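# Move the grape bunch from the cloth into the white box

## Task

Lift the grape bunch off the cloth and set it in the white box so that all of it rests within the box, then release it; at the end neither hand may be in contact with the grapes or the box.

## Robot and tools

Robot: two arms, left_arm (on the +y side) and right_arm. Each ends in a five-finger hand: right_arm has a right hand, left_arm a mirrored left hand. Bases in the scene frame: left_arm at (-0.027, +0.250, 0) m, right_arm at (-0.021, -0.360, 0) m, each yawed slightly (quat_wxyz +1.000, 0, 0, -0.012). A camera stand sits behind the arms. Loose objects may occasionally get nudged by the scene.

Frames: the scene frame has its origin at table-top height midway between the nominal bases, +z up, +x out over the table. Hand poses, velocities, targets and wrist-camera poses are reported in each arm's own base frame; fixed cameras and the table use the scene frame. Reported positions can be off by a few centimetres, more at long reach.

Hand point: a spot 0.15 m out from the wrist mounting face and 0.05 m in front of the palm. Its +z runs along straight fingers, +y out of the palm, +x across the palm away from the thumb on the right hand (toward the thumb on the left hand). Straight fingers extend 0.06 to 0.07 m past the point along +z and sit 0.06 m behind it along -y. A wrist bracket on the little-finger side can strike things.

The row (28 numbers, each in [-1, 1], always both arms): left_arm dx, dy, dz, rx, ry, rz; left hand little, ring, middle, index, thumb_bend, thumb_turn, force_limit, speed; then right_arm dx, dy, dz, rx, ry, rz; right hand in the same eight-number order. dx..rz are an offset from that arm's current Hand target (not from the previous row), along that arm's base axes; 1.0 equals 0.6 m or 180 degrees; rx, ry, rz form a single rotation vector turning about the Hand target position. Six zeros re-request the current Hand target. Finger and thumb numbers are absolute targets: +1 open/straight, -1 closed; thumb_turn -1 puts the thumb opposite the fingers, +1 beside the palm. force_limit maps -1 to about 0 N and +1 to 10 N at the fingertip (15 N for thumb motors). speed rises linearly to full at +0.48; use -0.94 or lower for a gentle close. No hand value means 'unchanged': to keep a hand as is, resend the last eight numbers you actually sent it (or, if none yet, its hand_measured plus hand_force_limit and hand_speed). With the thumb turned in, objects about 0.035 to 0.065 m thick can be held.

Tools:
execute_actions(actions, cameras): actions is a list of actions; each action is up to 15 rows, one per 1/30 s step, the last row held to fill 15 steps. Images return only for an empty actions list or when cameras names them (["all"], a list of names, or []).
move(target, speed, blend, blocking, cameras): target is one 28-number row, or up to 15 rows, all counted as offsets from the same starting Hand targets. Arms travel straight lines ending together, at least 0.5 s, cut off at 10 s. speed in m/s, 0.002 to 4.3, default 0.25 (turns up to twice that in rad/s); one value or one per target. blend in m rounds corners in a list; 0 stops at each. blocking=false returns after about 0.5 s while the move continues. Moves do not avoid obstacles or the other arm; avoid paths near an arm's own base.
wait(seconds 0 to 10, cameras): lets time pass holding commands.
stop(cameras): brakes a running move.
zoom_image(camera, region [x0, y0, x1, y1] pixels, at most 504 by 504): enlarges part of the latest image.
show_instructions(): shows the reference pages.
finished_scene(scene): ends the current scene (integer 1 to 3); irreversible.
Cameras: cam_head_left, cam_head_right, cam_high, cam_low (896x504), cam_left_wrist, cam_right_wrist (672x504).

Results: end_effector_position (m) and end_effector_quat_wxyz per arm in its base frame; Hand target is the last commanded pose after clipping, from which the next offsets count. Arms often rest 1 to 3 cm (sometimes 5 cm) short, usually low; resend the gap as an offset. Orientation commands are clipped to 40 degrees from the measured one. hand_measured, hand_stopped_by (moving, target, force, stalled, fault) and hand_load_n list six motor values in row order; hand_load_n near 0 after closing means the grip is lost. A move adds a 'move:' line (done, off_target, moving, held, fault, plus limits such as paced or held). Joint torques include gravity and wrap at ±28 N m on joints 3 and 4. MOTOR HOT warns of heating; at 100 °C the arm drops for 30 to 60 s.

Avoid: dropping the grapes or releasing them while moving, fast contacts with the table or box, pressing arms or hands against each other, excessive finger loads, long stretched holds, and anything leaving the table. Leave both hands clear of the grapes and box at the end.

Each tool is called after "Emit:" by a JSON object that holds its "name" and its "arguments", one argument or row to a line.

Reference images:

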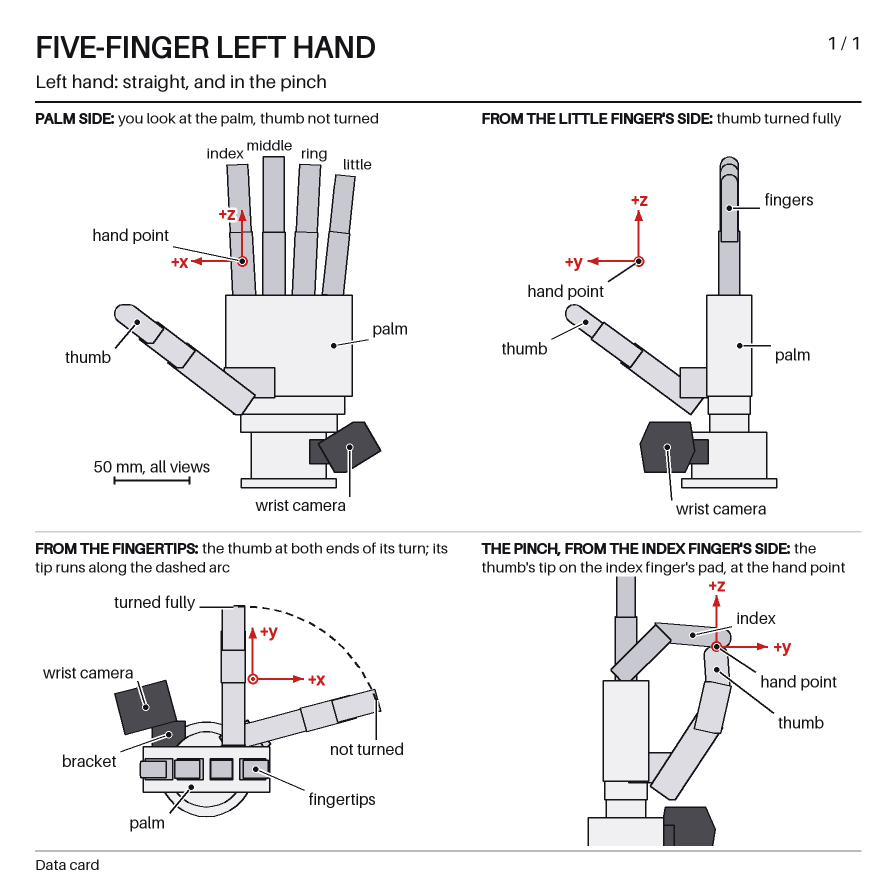

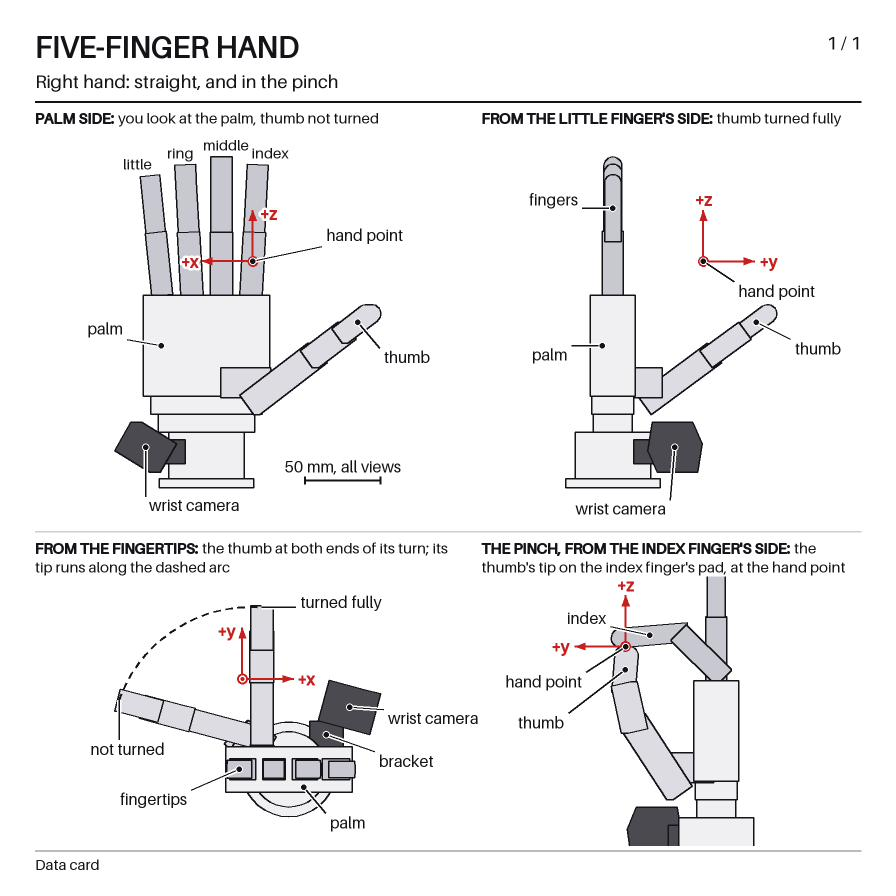

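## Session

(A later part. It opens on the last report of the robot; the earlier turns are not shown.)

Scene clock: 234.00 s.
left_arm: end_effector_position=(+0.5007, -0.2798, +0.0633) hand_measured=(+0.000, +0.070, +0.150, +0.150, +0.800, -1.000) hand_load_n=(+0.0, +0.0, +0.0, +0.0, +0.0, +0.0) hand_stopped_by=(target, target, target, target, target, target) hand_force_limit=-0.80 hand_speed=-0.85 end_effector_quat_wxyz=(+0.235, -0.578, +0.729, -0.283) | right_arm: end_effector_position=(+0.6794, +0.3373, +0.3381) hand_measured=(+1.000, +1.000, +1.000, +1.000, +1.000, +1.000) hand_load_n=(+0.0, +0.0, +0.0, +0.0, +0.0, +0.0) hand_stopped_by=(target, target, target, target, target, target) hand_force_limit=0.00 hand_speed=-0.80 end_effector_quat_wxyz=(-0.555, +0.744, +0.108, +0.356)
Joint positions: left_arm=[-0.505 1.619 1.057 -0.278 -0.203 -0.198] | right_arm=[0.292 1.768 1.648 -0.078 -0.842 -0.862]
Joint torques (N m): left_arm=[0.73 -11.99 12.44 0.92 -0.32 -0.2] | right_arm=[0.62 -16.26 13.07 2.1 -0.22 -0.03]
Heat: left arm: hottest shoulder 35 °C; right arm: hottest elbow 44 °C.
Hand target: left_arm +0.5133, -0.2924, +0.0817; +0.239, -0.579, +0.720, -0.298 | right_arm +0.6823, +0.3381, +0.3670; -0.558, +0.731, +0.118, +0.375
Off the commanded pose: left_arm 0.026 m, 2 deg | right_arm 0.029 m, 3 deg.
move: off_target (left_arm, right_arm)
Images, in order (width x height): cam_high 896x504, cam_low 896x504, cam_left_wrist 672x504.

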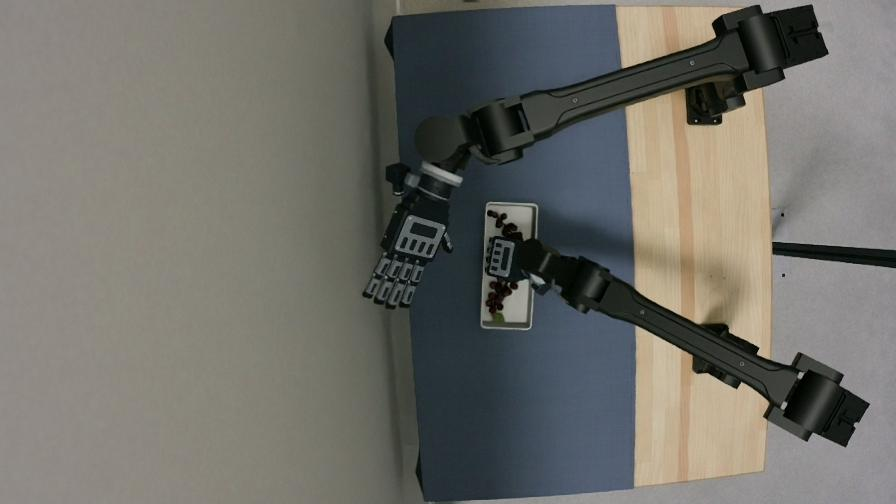

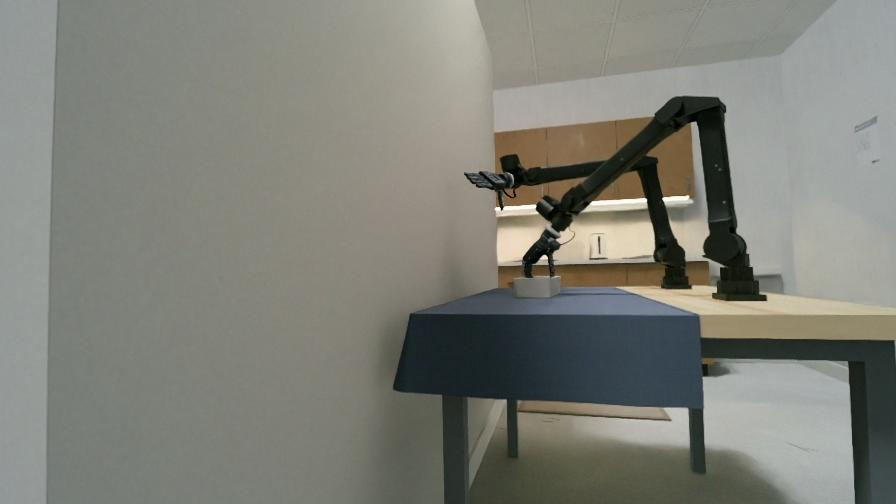

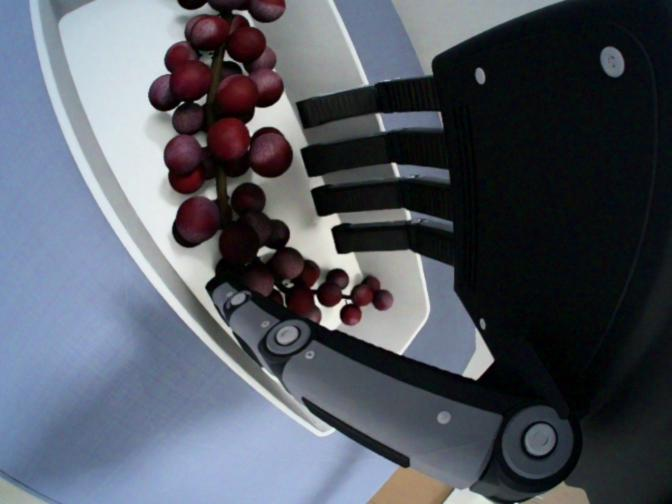

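Emit:
{"name": "move", "arguments": {
  "target": [
    [-0.01,0.005,0.05,0,0,0,0.0,0.07,0.15,0.15,0.8,-1,-0.8,-0.85,0,0,0,0,0,0,1,1,1,1,1,1,0,-0.8],
    [-0.015,0.01,0.22,0,0,0,0.0,0.07,0.15,0.15,0.8,-1,-0.8,-0.85,0,0,0,0,0,0,1,1,1,1,1,1,0,-0.8]
  ],
  "speed": 0.08,
  "blend": 0.01,
  "cameras": ["cam_high","cam_low","cam_left_wrist"]
}}

Emit:
{"name": "zoom_image", "arguments": {
  "camera": "cam_high",
  "region": [460, 180, 640, 360]
}}

Scene clock: 240.80 s.
left_arm: end_effector_position=(+0.4940, -0.2764, +0.1906) hand_measured=(+0.000, +0.070, +0.150, +0.150, +0.800, -1.000) hand_load_n=(+0.0, +0.0, +0.0, +0.0, +0.0, +0.0) hand_stopped_by=(target, target, target, target, target, target) hand_force_limit=-0.80 hand_speed=-0.85 end_effector_quat_wxyz=(+0.234, -0.578, +0.729, -0.281) | right_arm: end_effector_position=(+0.6794, +0.3373, +0.3381) hand_measured=(+1.000, +1.000, +1.000, +1.000, +1.000, +1.000) hand_load_n=(+0.0, +0.0, +0.0, +0.0, +0.0, -0.5) hand_stopped_by=(target, target, target, target, target, target) hand_force_limit=0.00 hand_speed=-0.80 end_effector_quat_wxyz=(-0.555, +0.744, +0.108, +0.356)
Joint positions: left_arm=[-0.506 1.472 1.25 -0.623 -0.203 -0.198] | right_arm=[0.292 1.768 1.648 -0.078 -0.842 -0.862]
Joint torques (N m): left_arm=[0.85 -11.16 14.05 0.95 -0.27 -0.18] | right_arm=[0.67 -16.26 13.05 2.09 -0.22 -0.04]
Heat: left arm: hottest shoulder 35 °C; right arm: hottest elbow 44 °C.
Hand target: left_arm +0.5043, -0.2865, +0.2137; +0.239, -0.579, +0.720, -0.299 | right_arm +0.6823, +0.3381, +0.3670; -0.558, +0.731, +0.118, +0.375
Off the commanded pose: left_arm 0.027 m, 2 deg | right_arm 0.029 m, 3 deg.
move: off_target (left_arm, right_arm)
Images, in order (width x height): cam_high 896x504, cam_low 896x504, cam_left_wrist 672x504.

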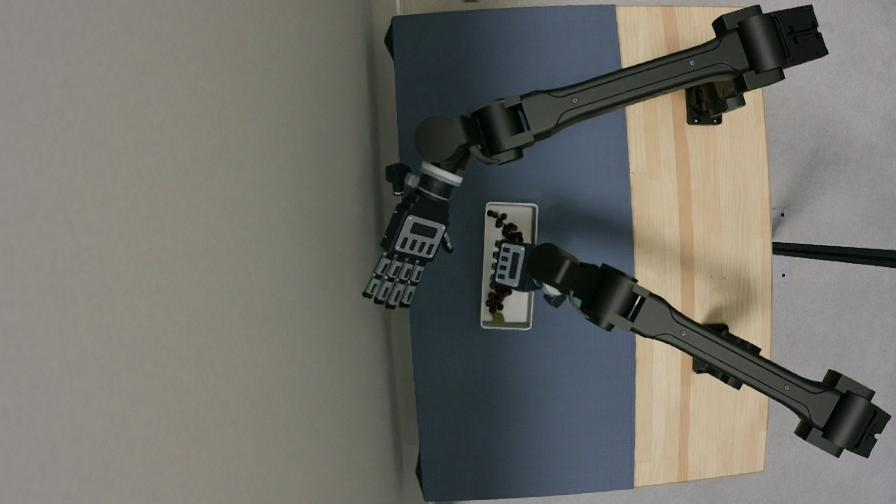

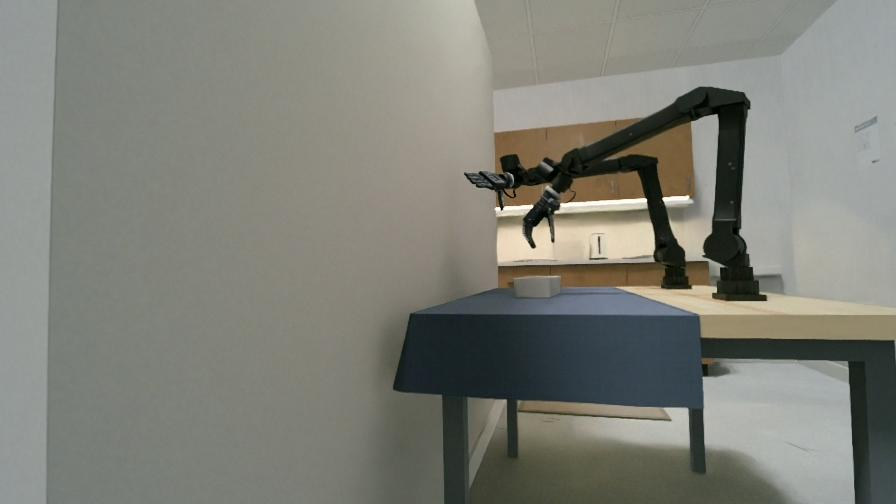

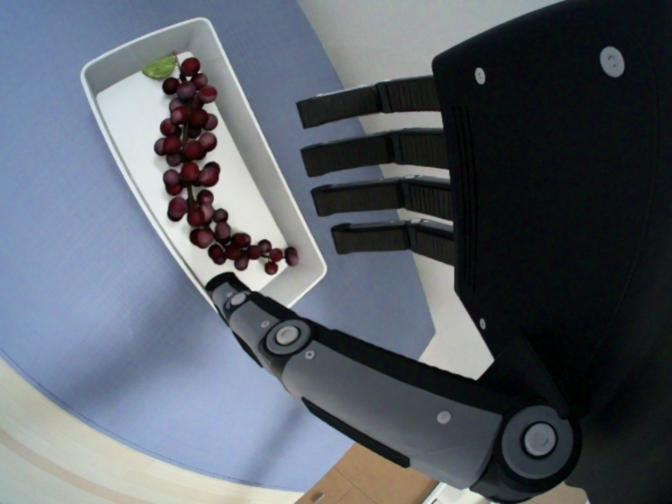

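Scaled by 2.800 from the camera's 896x504 image, which has a finer 1280x720 frame.

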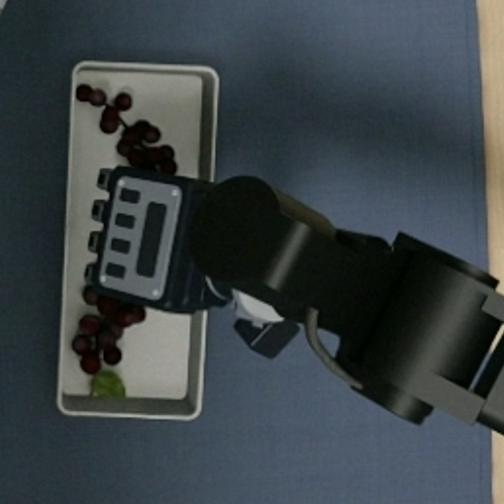

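All the grapes are inside the box, released, and the hand is clear.

Emit:
{"name": "finished_scene", "arguments": {
  "scene": 2
}}

The scene is finished: the task was done.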